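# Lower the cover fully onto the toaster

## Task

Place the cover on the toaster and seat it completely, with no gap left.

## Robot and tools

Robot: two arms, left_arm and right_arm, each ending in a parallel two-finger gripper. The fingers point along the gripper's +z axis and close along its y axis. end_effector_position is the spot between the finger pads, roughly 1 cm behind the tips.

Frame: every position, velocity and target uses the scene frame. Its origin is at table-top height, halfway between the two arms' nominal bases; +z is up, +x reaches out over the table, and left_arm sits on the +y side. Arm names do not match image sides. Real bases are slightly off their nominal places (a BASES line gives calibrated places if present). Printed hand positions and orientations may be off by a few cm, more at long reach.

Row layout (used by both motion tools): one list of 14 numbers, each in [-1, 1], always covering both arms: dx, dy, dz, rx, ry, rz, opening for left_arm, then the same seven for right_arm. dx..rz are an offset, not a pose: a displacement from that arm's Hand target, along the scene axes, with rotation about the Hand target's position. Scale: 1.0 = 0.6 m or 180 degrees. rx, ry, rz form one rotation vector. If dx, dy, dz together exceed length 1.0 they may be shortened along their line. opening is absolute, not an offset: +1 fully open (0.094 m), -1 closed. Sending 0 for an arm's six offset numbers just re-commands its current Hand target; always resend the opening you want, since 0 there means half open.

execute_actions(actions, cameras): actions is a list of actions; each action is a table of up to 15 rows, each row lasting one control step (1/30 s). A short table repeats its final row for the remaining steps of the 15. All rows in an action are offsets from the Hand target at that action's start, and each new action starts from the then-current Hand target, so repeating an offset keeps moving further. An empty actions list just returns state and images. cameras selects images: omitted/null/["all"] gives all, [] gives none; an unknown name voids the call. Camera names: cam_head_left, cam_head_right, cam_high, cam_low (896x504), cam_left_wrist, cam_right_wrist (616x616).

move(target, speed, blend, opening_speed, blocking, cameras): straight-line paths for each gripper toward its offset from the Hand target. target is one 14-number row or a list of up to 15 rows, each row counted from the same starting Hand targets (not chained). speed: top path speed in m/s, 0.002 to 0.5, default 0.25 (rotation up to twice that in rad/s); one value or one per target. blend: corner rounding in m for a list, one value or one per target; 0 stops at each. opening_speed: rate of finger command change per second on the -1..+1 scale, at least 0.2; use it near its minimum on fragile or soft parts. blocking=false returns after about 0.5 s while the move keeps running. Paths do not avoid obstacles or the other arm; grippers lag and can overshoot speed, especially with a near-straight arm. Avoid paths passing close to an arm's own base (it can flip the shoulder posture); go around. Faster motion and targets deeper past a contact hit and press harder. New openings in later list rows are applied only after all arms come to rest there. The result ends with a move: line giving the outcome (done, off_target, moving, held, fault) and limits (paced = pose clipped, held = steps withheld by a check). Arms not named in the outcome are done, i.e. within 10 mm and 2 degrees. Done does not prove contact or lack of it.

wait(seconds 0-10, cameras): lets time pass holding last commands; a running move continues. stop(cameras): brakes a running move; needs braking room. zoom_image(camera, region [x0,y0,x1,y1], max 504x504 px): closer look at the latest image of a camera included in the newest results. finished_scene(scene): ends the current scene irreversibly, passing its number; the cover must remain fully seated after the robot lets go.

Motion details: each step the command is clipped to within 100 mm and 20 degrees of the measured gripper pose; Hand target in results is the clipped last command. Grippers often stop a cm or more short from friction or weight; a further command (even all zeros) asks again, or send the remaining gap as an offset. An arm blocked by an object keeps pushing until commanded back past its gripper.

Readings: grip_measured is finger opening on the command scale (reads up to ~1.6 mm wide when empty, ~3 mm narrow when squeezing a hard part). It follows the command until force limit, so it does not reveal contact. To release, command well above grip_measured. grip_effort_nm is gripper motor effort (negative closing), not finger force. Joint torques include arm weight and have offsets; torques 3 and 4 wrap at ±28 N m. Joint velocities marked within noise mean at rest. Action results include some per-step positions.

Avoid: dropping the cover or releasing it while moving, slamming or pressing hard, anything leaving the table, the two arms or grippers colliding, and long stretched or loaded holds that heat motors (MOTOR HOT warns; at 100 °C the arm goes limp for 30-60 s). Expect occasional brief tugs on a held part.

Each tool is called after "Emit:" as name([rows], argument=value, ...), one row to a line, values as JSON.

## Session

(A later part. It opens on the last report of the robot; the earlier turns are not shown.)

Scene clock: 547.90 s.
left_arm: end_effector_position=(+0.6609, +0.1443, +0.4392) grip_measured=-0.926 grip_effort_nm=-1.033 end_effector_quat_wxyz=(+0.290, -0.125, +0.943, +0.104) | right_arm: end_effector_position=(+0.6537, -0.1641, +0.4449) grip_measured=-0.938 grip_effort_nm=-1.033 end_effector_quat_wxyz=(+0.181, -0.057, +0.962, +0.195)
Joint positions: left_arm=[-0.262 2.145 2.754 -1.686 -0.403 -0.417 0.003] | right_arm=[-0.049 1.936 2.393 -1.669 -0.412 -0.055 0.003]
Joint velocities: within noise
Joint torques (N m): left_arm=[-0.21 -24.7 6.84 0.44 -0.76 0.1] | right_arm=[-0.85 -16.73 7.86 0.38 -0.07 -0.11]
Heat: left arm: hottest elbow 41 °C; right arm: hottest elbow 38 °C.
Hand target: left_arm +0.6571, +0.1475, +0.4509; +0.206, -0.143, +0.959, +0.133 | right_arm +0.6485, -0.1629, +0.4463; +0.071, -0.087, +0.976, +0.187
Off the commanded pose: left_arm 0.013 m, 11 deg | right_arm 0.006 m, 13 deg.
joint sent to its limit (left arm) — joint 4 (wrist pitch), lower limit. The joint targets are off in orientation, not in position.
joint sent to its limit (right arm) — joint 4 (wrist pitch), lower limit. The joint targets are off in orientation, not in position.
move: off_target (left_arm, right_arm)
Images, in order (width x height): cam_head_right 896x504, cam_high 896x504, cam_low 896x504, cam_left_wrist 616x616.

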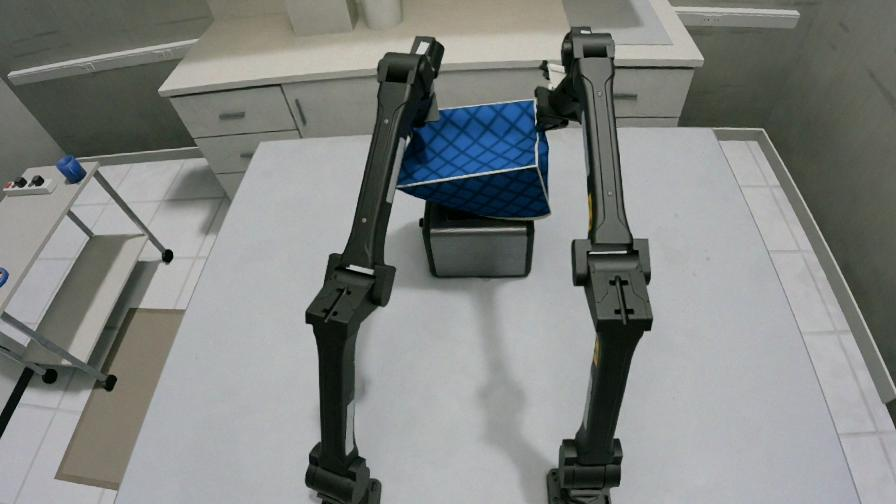

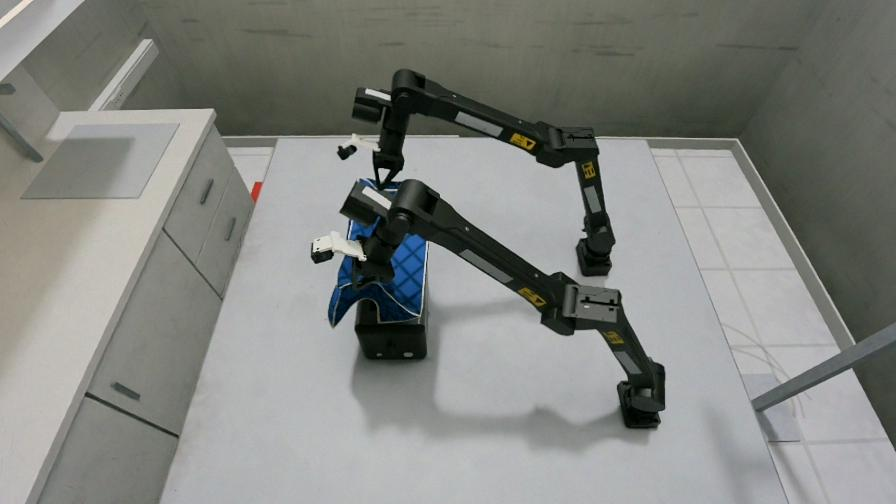

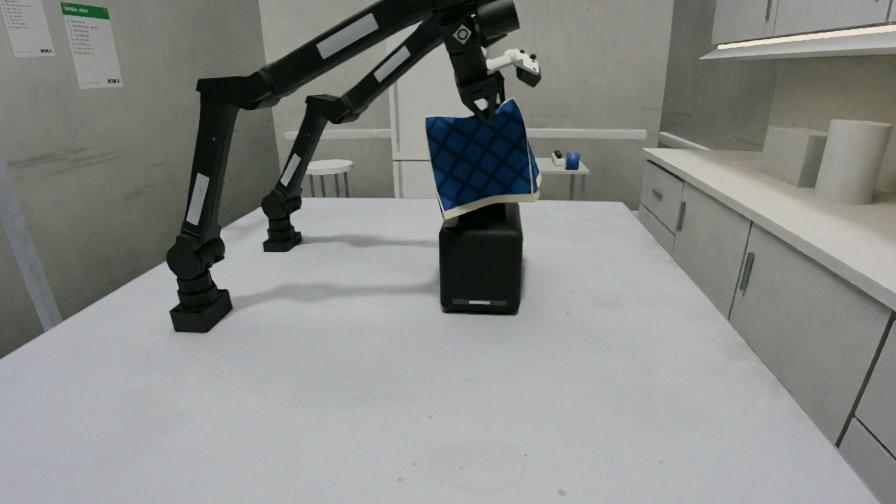

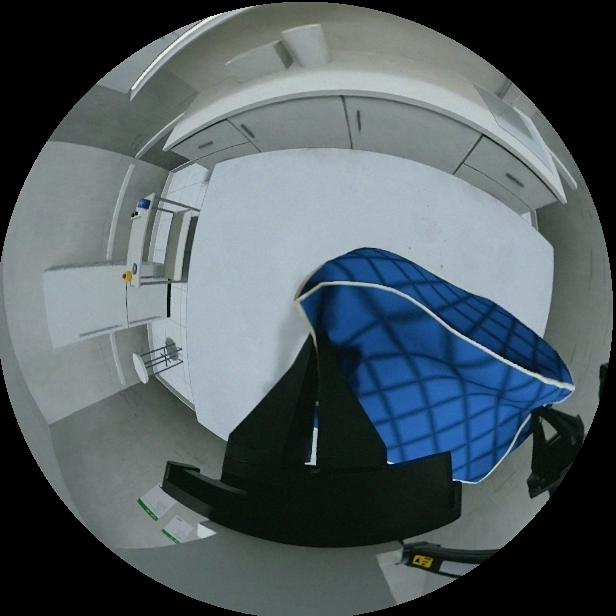

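Emit:
move(target=[0,0.01,-0.02,-0.1,0.0,0,-0.95,0,0,-0.01,0,0,0.0,-0.95], speed=0.1, cameras=["cam_head_right","cam_low","cam_high","cam_left_wrist"])

Emit:
zoom_image(camera="cam_head_right", region=[340, 60, 640, 300])

Emit:
zoom_image(camera="cam_low", region=[360, 60, 600, 330])

Emit:
zoom_image(camera="cam_high", region=[280, 130, 520, 400])

Scene clock: 557.63 s.
left_arm: end_effector_position=(+0.6633, +0.1400, +0.4163) grip_measured=-0.926 grip_effort_nm=-1.023 end_effector_quat_wxyz=(+0.233, -0.151, +0.960, -0.034) | right_arm: end_effector_position=(+0.6533, -0.1649, +0.4397) grip_measured=-0.938 grip_effort_nm=-1.028 end_effector_quat_wxyz=(+0.175, -0.055, +0.964, +0.194)
Joint positions: left_arm=[-0.195 2.145 2.727 -1.686 -0.091 -0.479 0.003] | right_arm=[-0.049 1.936 2.381 -1.669 -0.408 -0.055 0.003]
Joint velocities: within noise
Joint torques (N m): left_arm=[1.26 -26.23 6.99 0.59 -0.06 -0.1] | right_arm=[-0.62 -16.73 7.97 0.39 -0.15 -0.17]
Heat: left arm: hottest elbow 40 °C; right arm: hottest elbow 37 °C.
Hand target: left_arm +0.6572, +0.1537, +0.4389; +0.181, -0.173, +0.968, -0.018 | right_arm +0.6485, -0.1628, +0.4402; +0.071, -0.088, +0.976, +0.187
Off the commanded pose: left_arm 0.027 m, 7 deg | right_arm 0.005 m, 13 deg.
joint sent to its limit (left arm) — joint 4 (wrist pitch), lower limit. The joint targets are off in orientation, not in position.
joint sent to its limit (right arm) — joint 4 (wrist pitch), lower limit. The joint targets are off in orientation, not in position.
move: off_target (left_arm, right_arm)
Images, in order (width x height): cam_head_right 896x504, cam_high 896x504, cam_low 896x504, cam_left_wrist 616x616.

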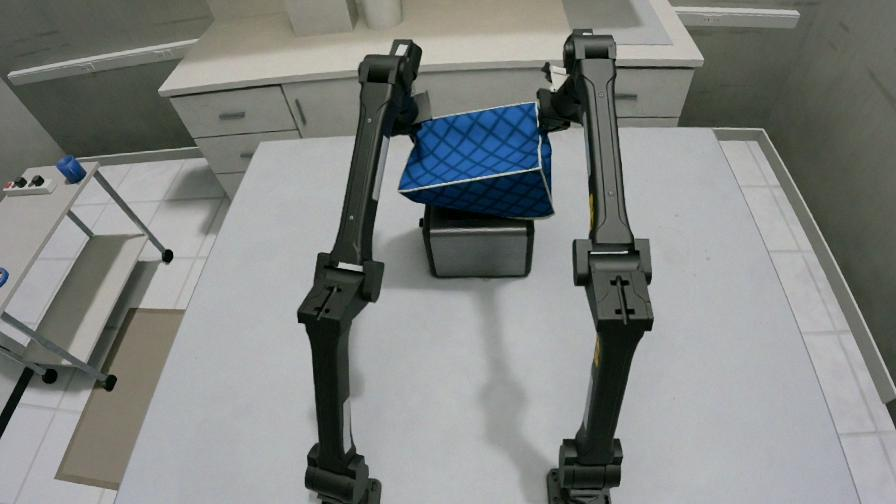

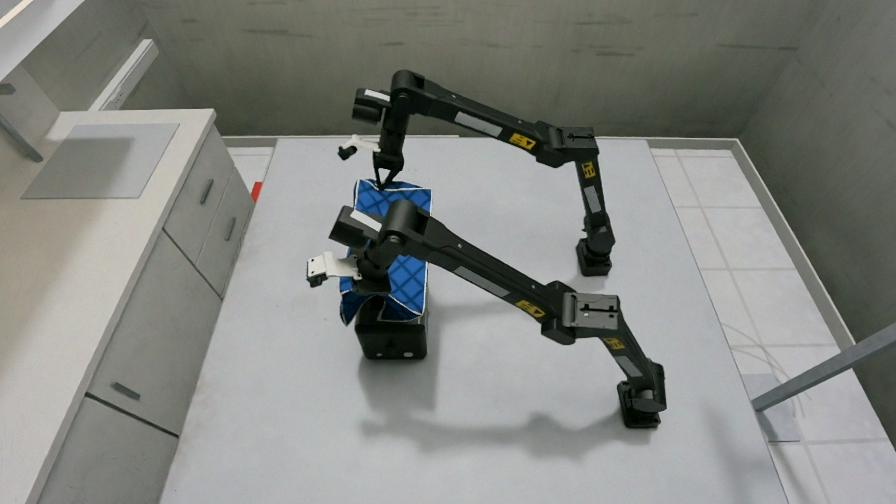

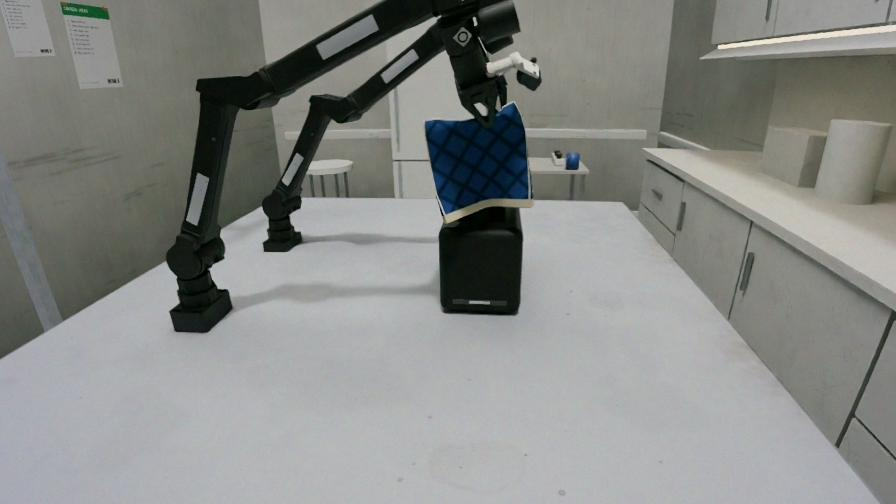

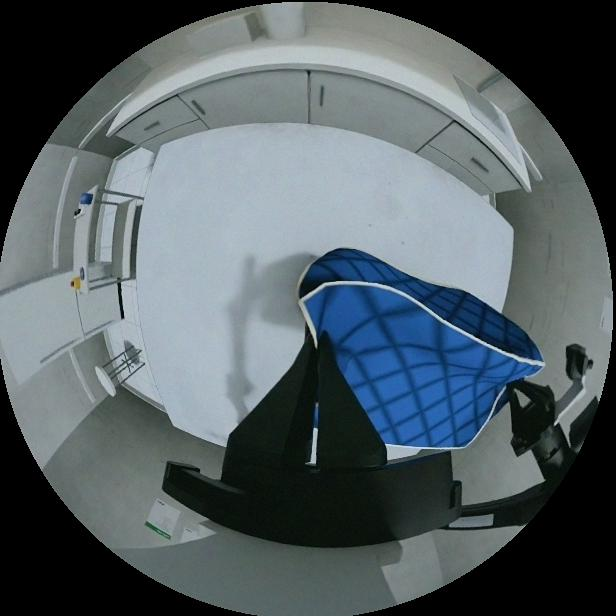

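Scaled by 1.680.

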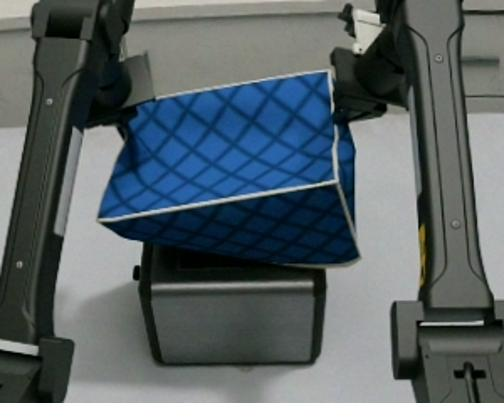

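Scaled by 1.867.

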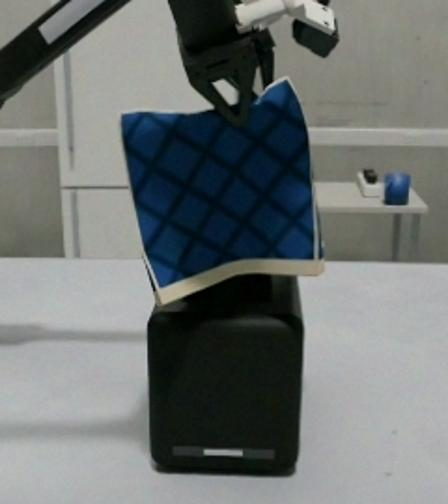

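Scaled by 1.867.

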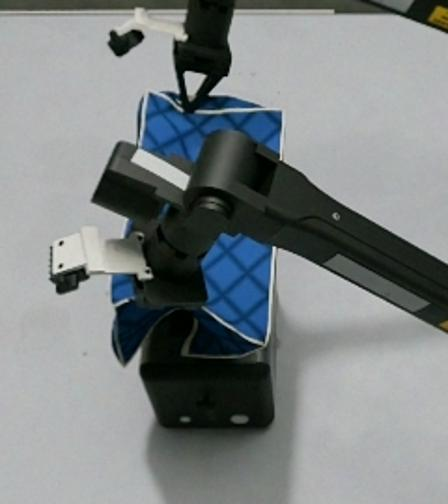

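Emit:
move(target=[0,0.035,0.035,-0.05,0.0,0,-0.95,0,0,0.0,0,0,0.0,-0.95], speed=0.1, cameras=["cam_head_right","cam_high","cam_left_wrist"])

Emit:
zoom_image(camera="cam_head_right", region=[340, 60, 640, 300])

Emit:
zoom_image(camera="cam_high", region=[280, 130, 520, 400])

Scene clock: 568.33 s.
left_arm: end_effector_position=(+0.6638, +0.1505, +0.4194) grip_measured=-0.926 grip_effort_nm=-1.038 end_effector_quat_wxyz=(+0.209, -0.165, +0.957, -0.113) | right_arm: end_effector_position=(+0.6532, -0.1644, +0.4397) grip_measured=-0.938 grip_effort_nm=-1.033 end_effector_quat_wxyz=(+0.175, -0.056, +0.964, +0.194)
Joint positions: left_arm=[-0.137 2.14 2.727 -1.686 0.089 -0.494 0.003] | right_arm=[-0.048 1.936 2.381 -1.669 -0.408 -0.055 0.003]
Joint velocities: within noise
Joint torques (N m): left_arm=[2.14 -27.16 8.94 0.51 -0.14 -0.11] | right_arm=[-0.62 -16.73 7.95 0.36 -0.17 -0.17]
Heat: left arm: hottest elbow 39 °C; right arm: hottest elbow 36 °C.
Hand target: left_arm +0.6571, +0.1748, +0.4600; +0.167, -0.187, +0.963, -0.094 | right_arm +0.6485, -0.1627, +0.4404; +0.071, -0.088, +0.976, +0.187
Off the commanded pose: left_arm 0.048 m, 6 deg | right_arm 0.005 m, 13 deg.
joint sent to its limit (left arm) — joint 4 (wrist pitch), lower limit. The joint targets are off in orientation, not in position.
joint sent to its limit (right arm) — joint 4 (wrist pitch), lower limit. The joint targets are off in orientation, not in position.
move: off_target (left_arm, right_arm)
Images, in order (width x height): cam_head_right 896x504, cam_high 896x504, cam_left_wrist 616x616.

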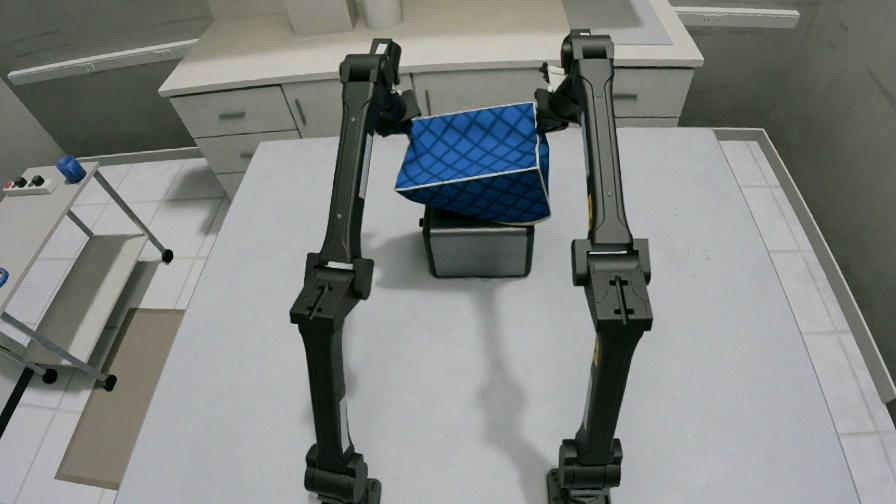

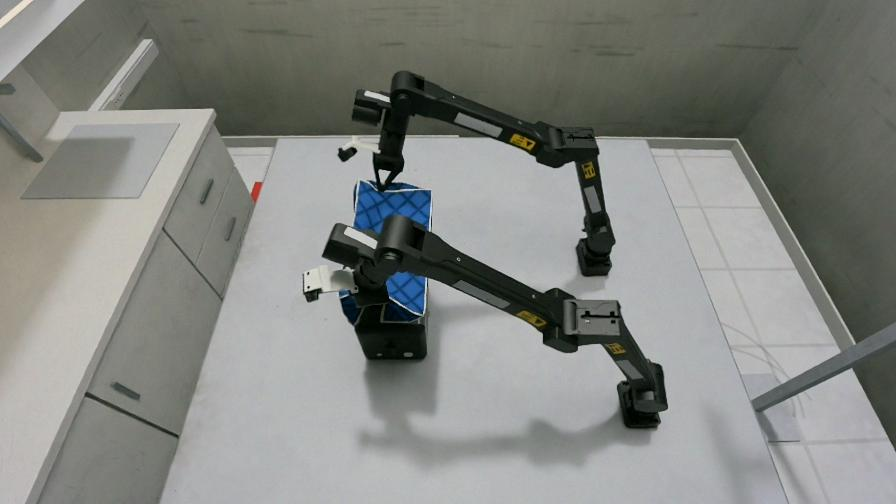

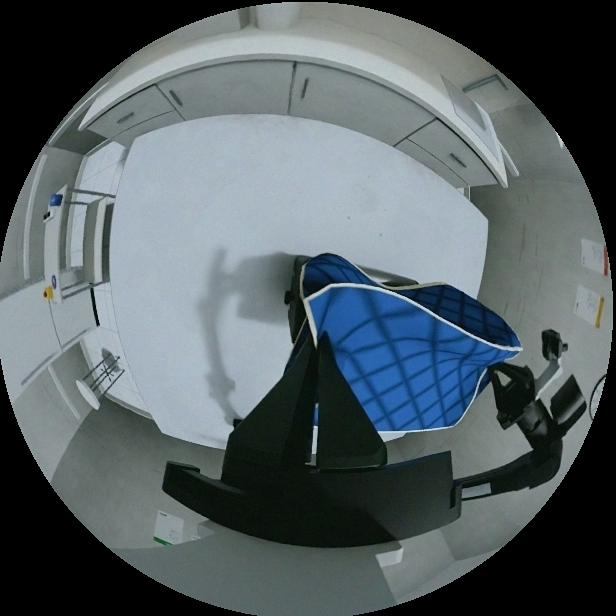

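Scaled by 1.680.

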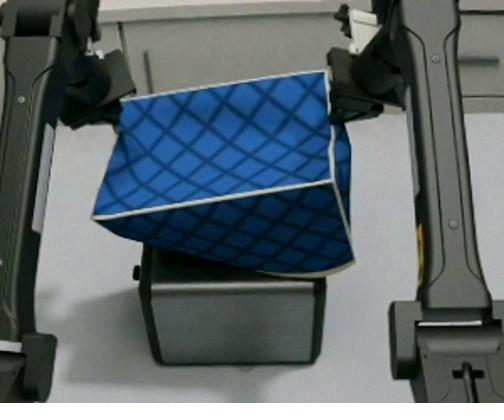

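Scaled by 1.867.

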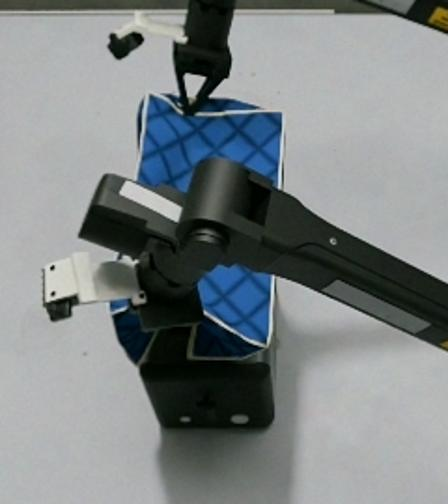

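Emit:
move(target=[-0.01,0.0,-0.09,0,0.0,0,-0.95,-0.01,0,-0.08,0,0,0.0,-0.95], speed=0.07, cameras=["cam_head_right","cam_low","cam_high","cam_left_wrist"])

Emit:
zoom_image(camera="cam_head_right", region=[340, 60, 640, 300])

Emit:
zoom_image(camera="cam_low", region=[360, 60, 600, 330])

Emit:
zoom_image(camera="cam_high", region=[280, 130, 520, 400])

Scene clock: 578.03 s.
left_arm: end_effector_position=(+0.6538, +0.1520, +0.3928) grip_measured=-0.926 grip_effort_nm=-1.033 end_effector_quat_wxyz=(+0.172, -0.168, +0.965, -0.102) | right_arm: end_effector_position=(+0.6456, -0.1627, +0.3978) grip_measured=-0.938 grip_effort_nm=-1.038 end_effector_quat_wxyz=(+0.130, -0.062, +0.970, +0.195)
Joint positions: left_arm=[-0.136 2.111 2.619 -1.686 0.089 -0.495 0.003] | right_arm=[-0.046 1.936 2.281 -1.669 -0.408 -0.085 0.003]
Joint velocities: within noise
Joint torques (N m): left_arm=[2.14 -25.47 6.64 0.42 -0.26 -0.01] | right_arm=[-0.79 -16.26 7.94 0.23 0.21 -0.28]
Heat: left arm: hottest elbow 40 °C; right arm: hottest elbow 36 °C.
Hand target: left_arm +0.6511, +0.1746, +0.4059; +0.167, -0.187, +0.963, -0.094 | right_arm +0.6425, -0.1628, +0.3923; +0.071, -0.088, +0.976, +0.187
Off the commanded pose: left_arm 0.026 m, 2 deg | right_arm 0.006 m, 7 deg.
joint sent to its limit (left arm) — joint 4 (wrist pitch), lower limit. The joint targets still meet the commanded pose.
joint sent to its limit (right arm) — joint 4 (wrist pitch), lower limit. The joint targets are off in orientation, not in position.
move: off_target (left_arm, right_arm)
Images, in order (width x height): cam_head_right 896x504, cam_high 896x504, cam_low 896x504, cam_left_wrist 616x616.

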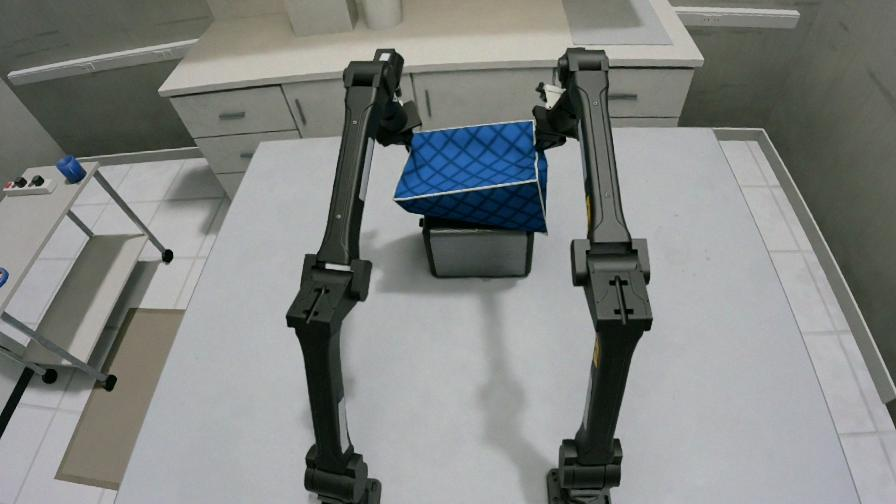

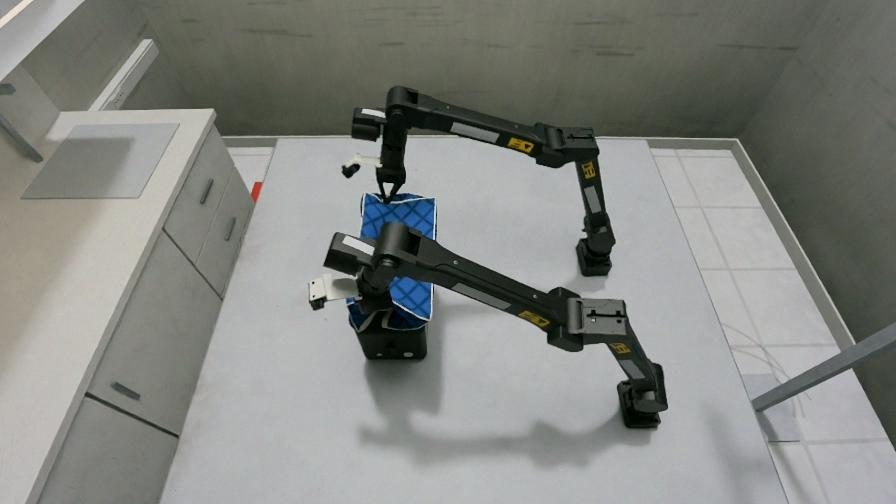

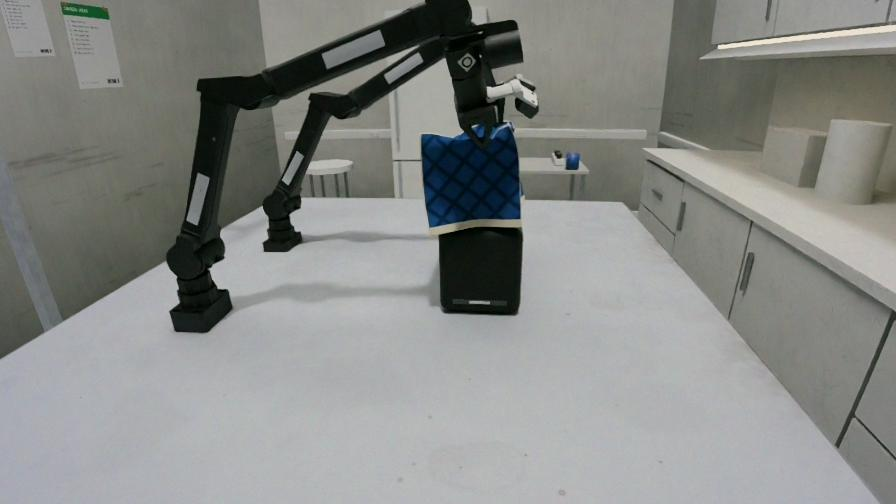

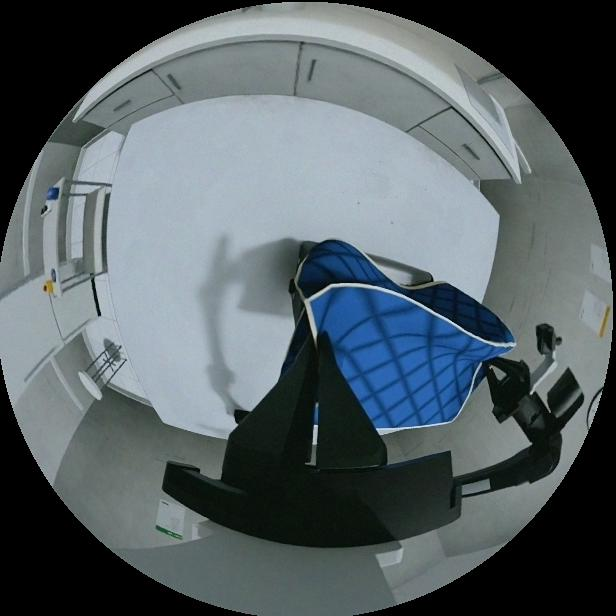

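Scaled by 1.680.

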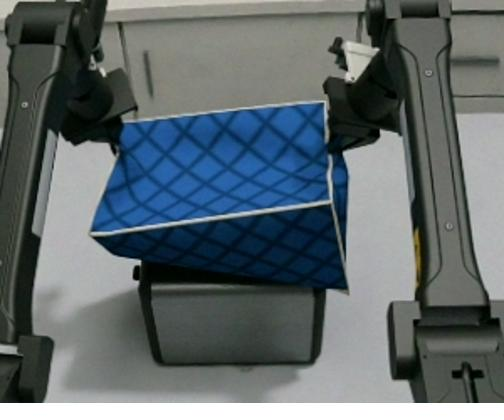

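Scaled by 1.867.

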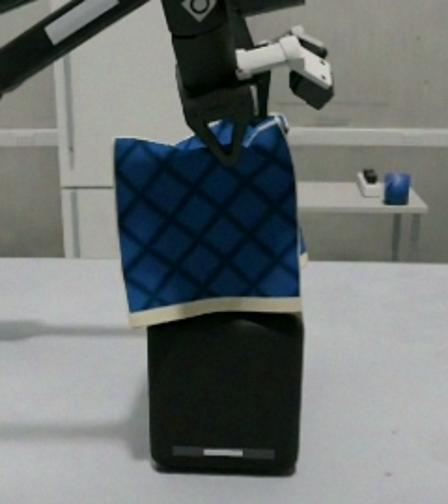

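Scaled by 1.867.

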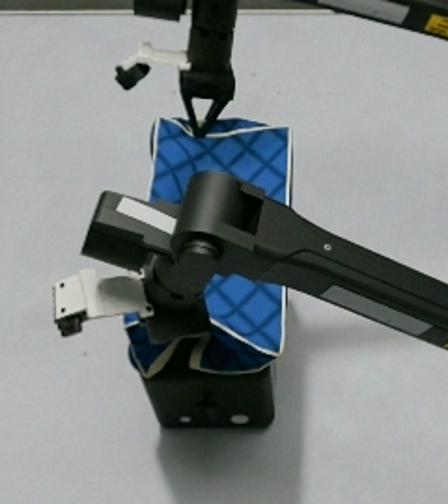

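Emit:
move([
  [0.02,0.0,0.02,0,0.0,0,-0.95,0.025,0,0.03,0,0,0.0,-0.95],
  [0.03,0.0,-0.05,0,0.0,0,-0.95,0.025,0,-0.05,0,0,0.0,-0.95],
], speed=0.07, cameras=["cam_head_right","cam_low","cam_high","cam_left_wrist"])

Emit:
zoom_image(camera="cam_head_right", region=[340, 60, 640, 300])

Emit:
zoom_image(camera="cam_low", region=[360, 60, 600, 330])

Emit:
zoom_image(camera="cam_high", region=[280, 130, 520, 400])

Scene clock: 586.07 s.
left_arm: end_effector_position=(+0.6568, +0.1532, +0.3956) grip_measured=-0.926 grip_effort_nm=-1.018 end_effector_quat_wxyz=(+0.177, -0.169, +0.964, -0.103) | right_arm: end_effector_position=(+0.6534, -0.1625, +0.3851) grip_measured=-0.938 grip_effort_nm=-1.028 end_effector_quat_wxyz=(+0.123, -0.068, +0.971, +0.194)
Joint positions: left_arm=[-0.134 2.119 2.639 -1.686 0.089 -0.495 0.003] | right_arm=[-0.045 1.965 2.294 -1.669 -0.407 -0.1 0.003]
Joint velocities: within noise
Joint torques (N m): left_arm=[2.2 -20.48 7.36 0.59 -0.19 0.05] | right_arm=[-0.73 -14.62 8.38 0.18 0.27 -0.28]
Heat: left arm: hottest elbow 39 °C; right arm: hottest elbow 36 °C.
Hand target: left_arm +0.6691, +0.1747, +0.3759; +0.167, -0.187, +0.963, -0.094 | right_arm +0.6575, -0.1628, +0.3623; +0.071, -0.087, +0.976, +0.187
Off the commanded pose: left_arm 0.032 m, 3 deg | right_arm 0.023 m, 6 deg.
joint sent to its limit (right arm) — joint 4 (wrist pitch), lower limit. The joint targets are off in orientation, not in position.
move: off_target (left_arm, right_arm)
Images, in order (width x height): cam_head_right 896x504, cam_high 896x504, cam_low 896x504, cam_left_wrist 616x616.

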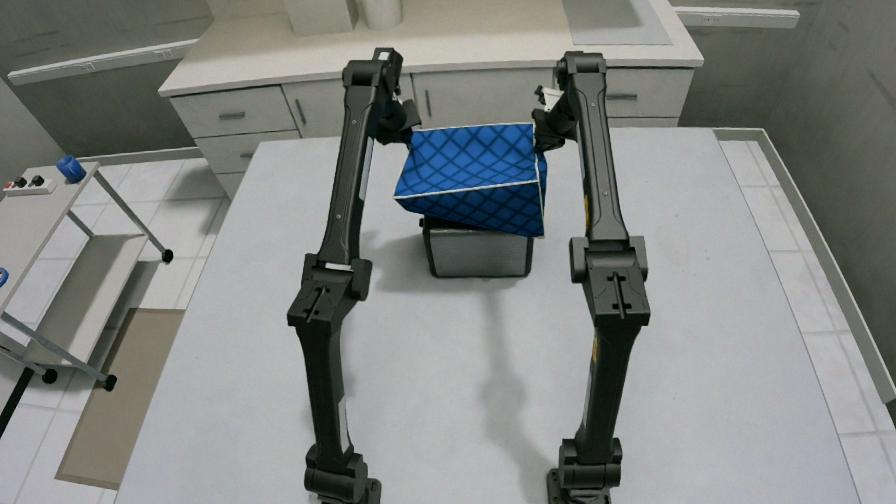

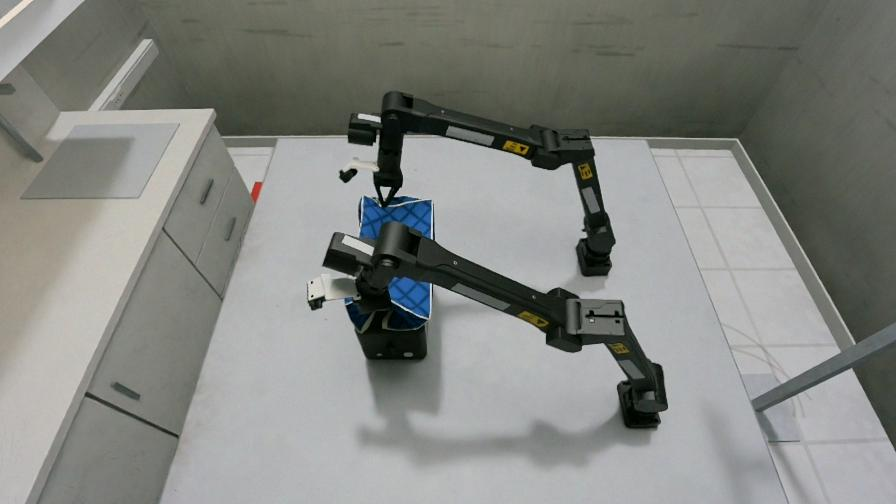

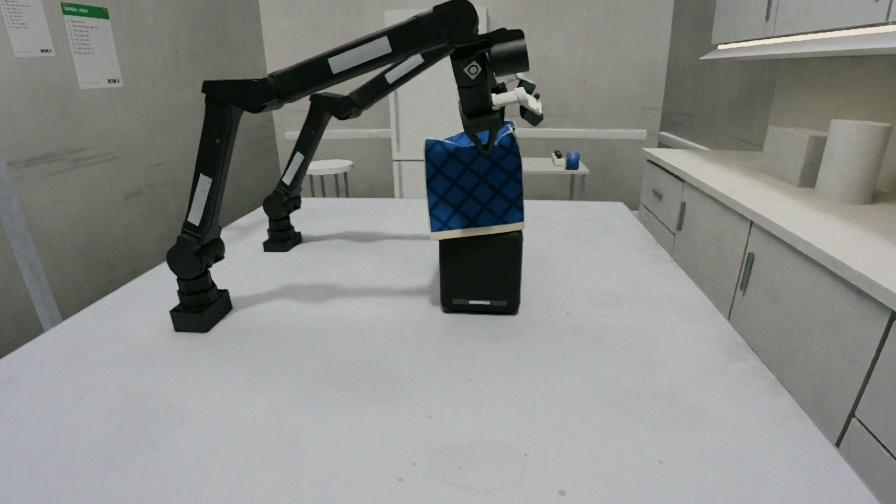

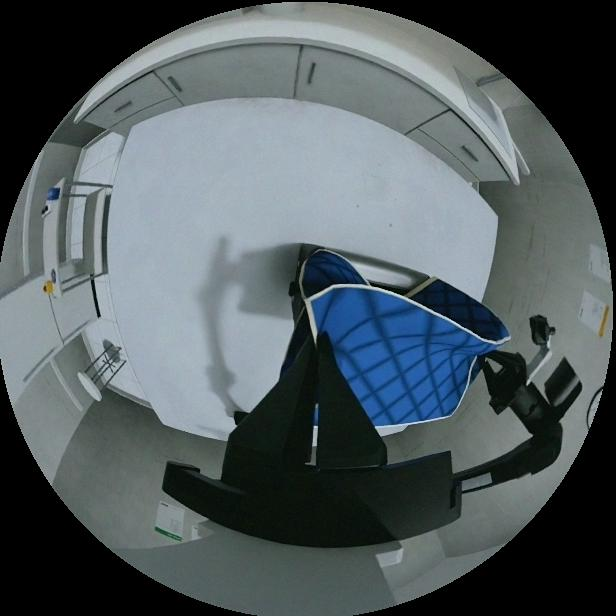

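Scaled by 1.680.

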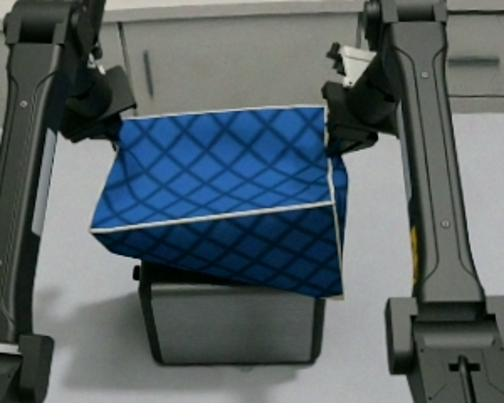

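Scaled by 1.867.

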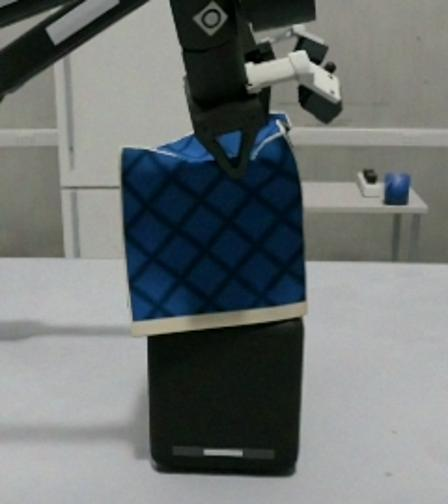

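Scaled by 1.867.

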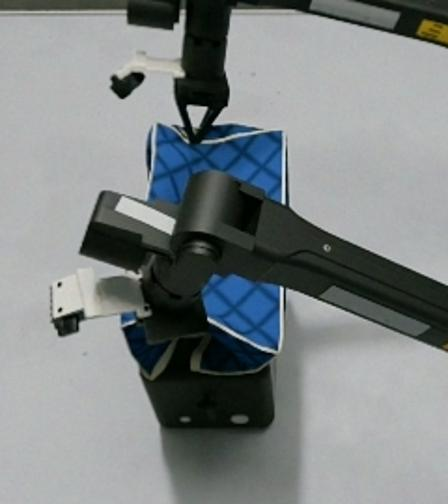

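Emit:
move([
  [0.0,0.0,0.07,0,0.0,0,-0.95,0.01,0,0.1,0,0,0.0,-0.95],
  [0.025,0.0,0.05,0,0.0,0,-0.95,0.03,0,0.05,0,0,0.0,-0.95],
  [0.025,0.0,-0.02,0,0.0,0,-0.95,0.03,0,-0.03,0,0,0.0,-0.95],
], speed=0.08, blend=0.01, cameras=["cam_head_right","cam_low","cam_high","cam_left_wrist"])

Emit:
zoom_image(camera="cam_head_right", region=[340, 60, 640, 300])

Emit:
zoom_image(camera="cam_low", region=[360, 60, 600, 330])

Emit:
zoom_image(camera="cam_high", region=[280, 130, 520, 400])

Scene clock: 597.83 s.
left_arm: end_effector_position=(+0.6732, +0.1538, +0.3891) grip_measured=-0.926 grip_effort_nm=-1.028 end_effector_quat_wxyz=(+0.186, -0.170, +0.962, -0.106) | right_arm: end_effector_position=(+0.6698, -0.1619, +0.3765) grip_measured=-0.938 grip_effort_nm=-1.043 end_effector_quat_wxyz=(+0.126, -0.071, +0.970, +0.194)
Joint positions: left_arm=[-0.13 2.175 2.713 -1.686 0.091 -0.495 0.003] | right_arm=[-0.044 2.015 2.349 -1.669 -0.407 -0.104 0.003]
Joint velocities: within noise
Joint torques (N m): left_arm=[2.2 -21.36 6.67 0.49 -0.22 0.05] | right_arm=[-0.73 -14.62 7.92 0.2 0.29 -0.28]
Heat: left arm: hottest elbow 40 °C; right arm: hottest elbow 36 °C.
Hand target: left_arm +0.6841, +0.1746, +0.3638; +0.167, -0.187, +0.963, -0.094 | right_arm +0.6755, -0.1627, +0.3444; +0.071, -0.087, +0.976, +0.187
Off the commanded pose: left_arm 0.034 m, 3 deg | right_arm 0.033 m, 7 deg.
joint sent to its limit (left arm) — joint 4 (wrist pitch), lower limit. The joint targets still meet the commanded pose.
joint sent to its limit (right arm) — joint 4 (wrist pitch), lower limit. The joint targets are off in orientation, not in position.
move: off_target (left_arm, right_arm)
Images, in order (width x height): cam_head_right 896x504, cam_high 896x504, cam_low 896x504, cam_left_wrist 616x616.

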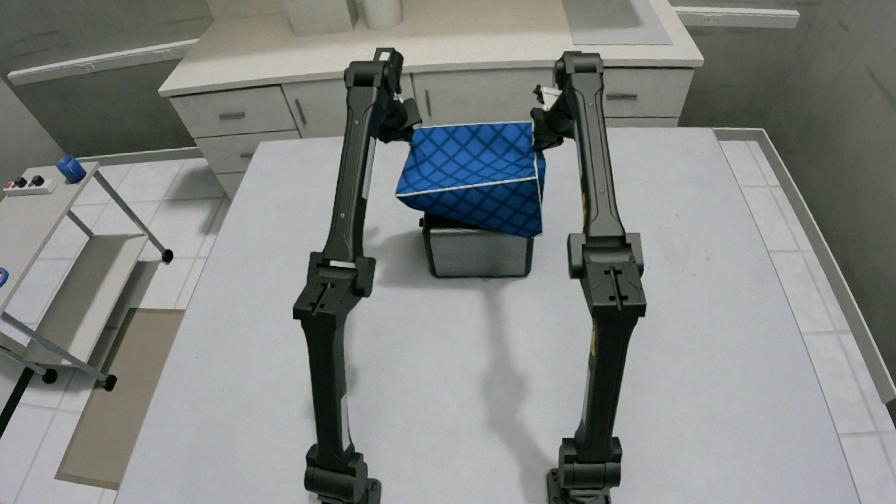

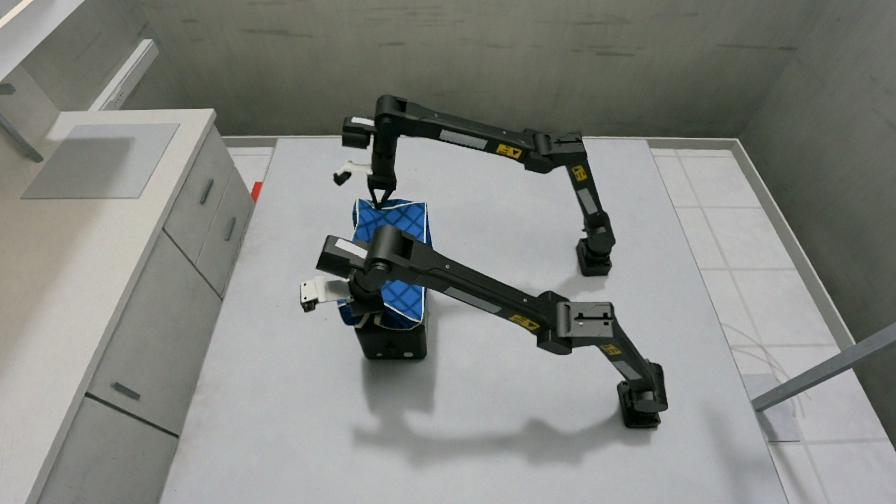

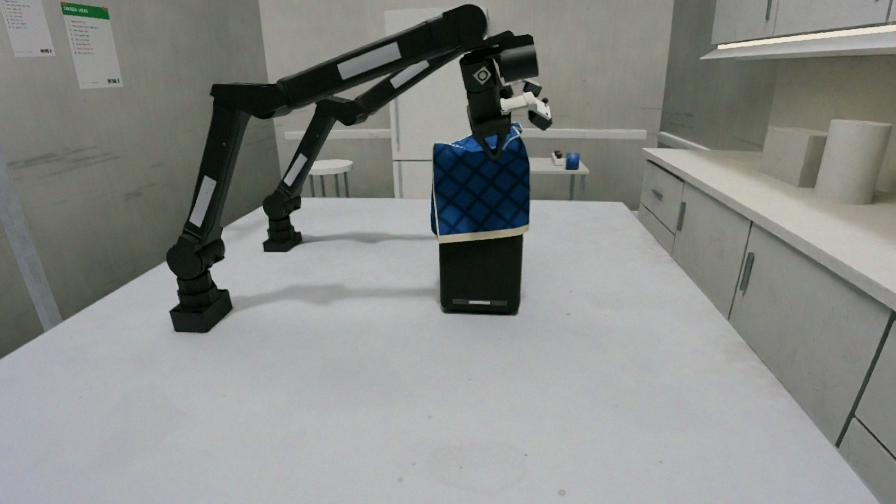

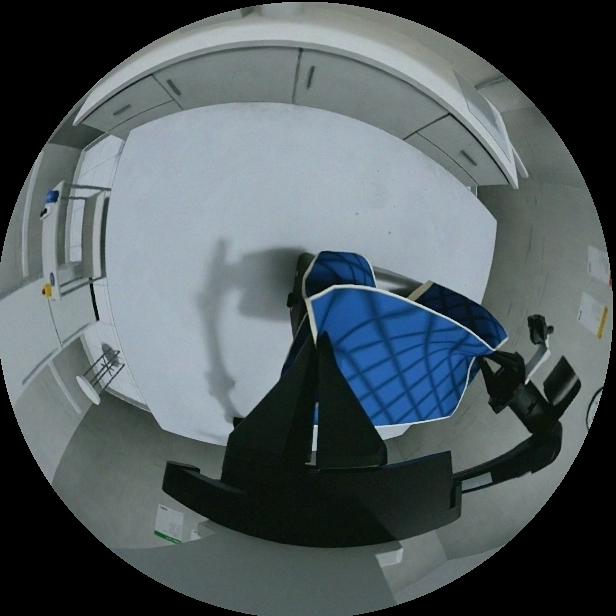

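Scaled by 1.680.

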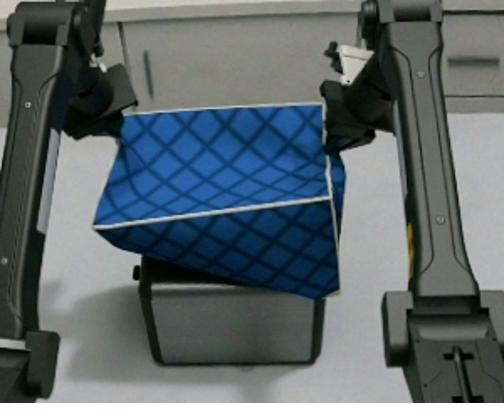

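Scaled by 1.867.

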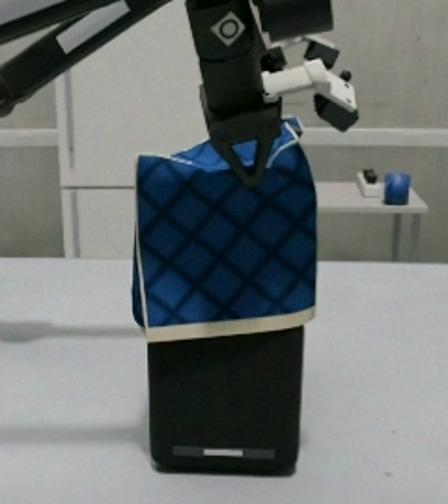

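Scaled by 1.867.

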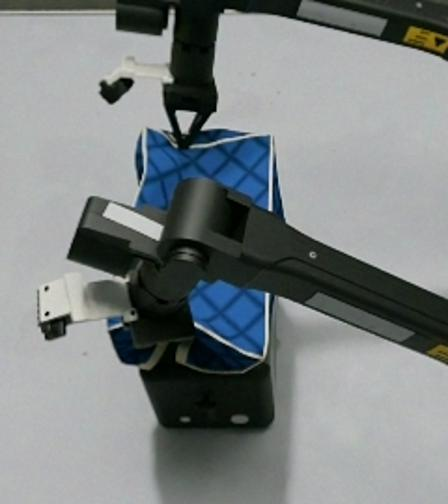

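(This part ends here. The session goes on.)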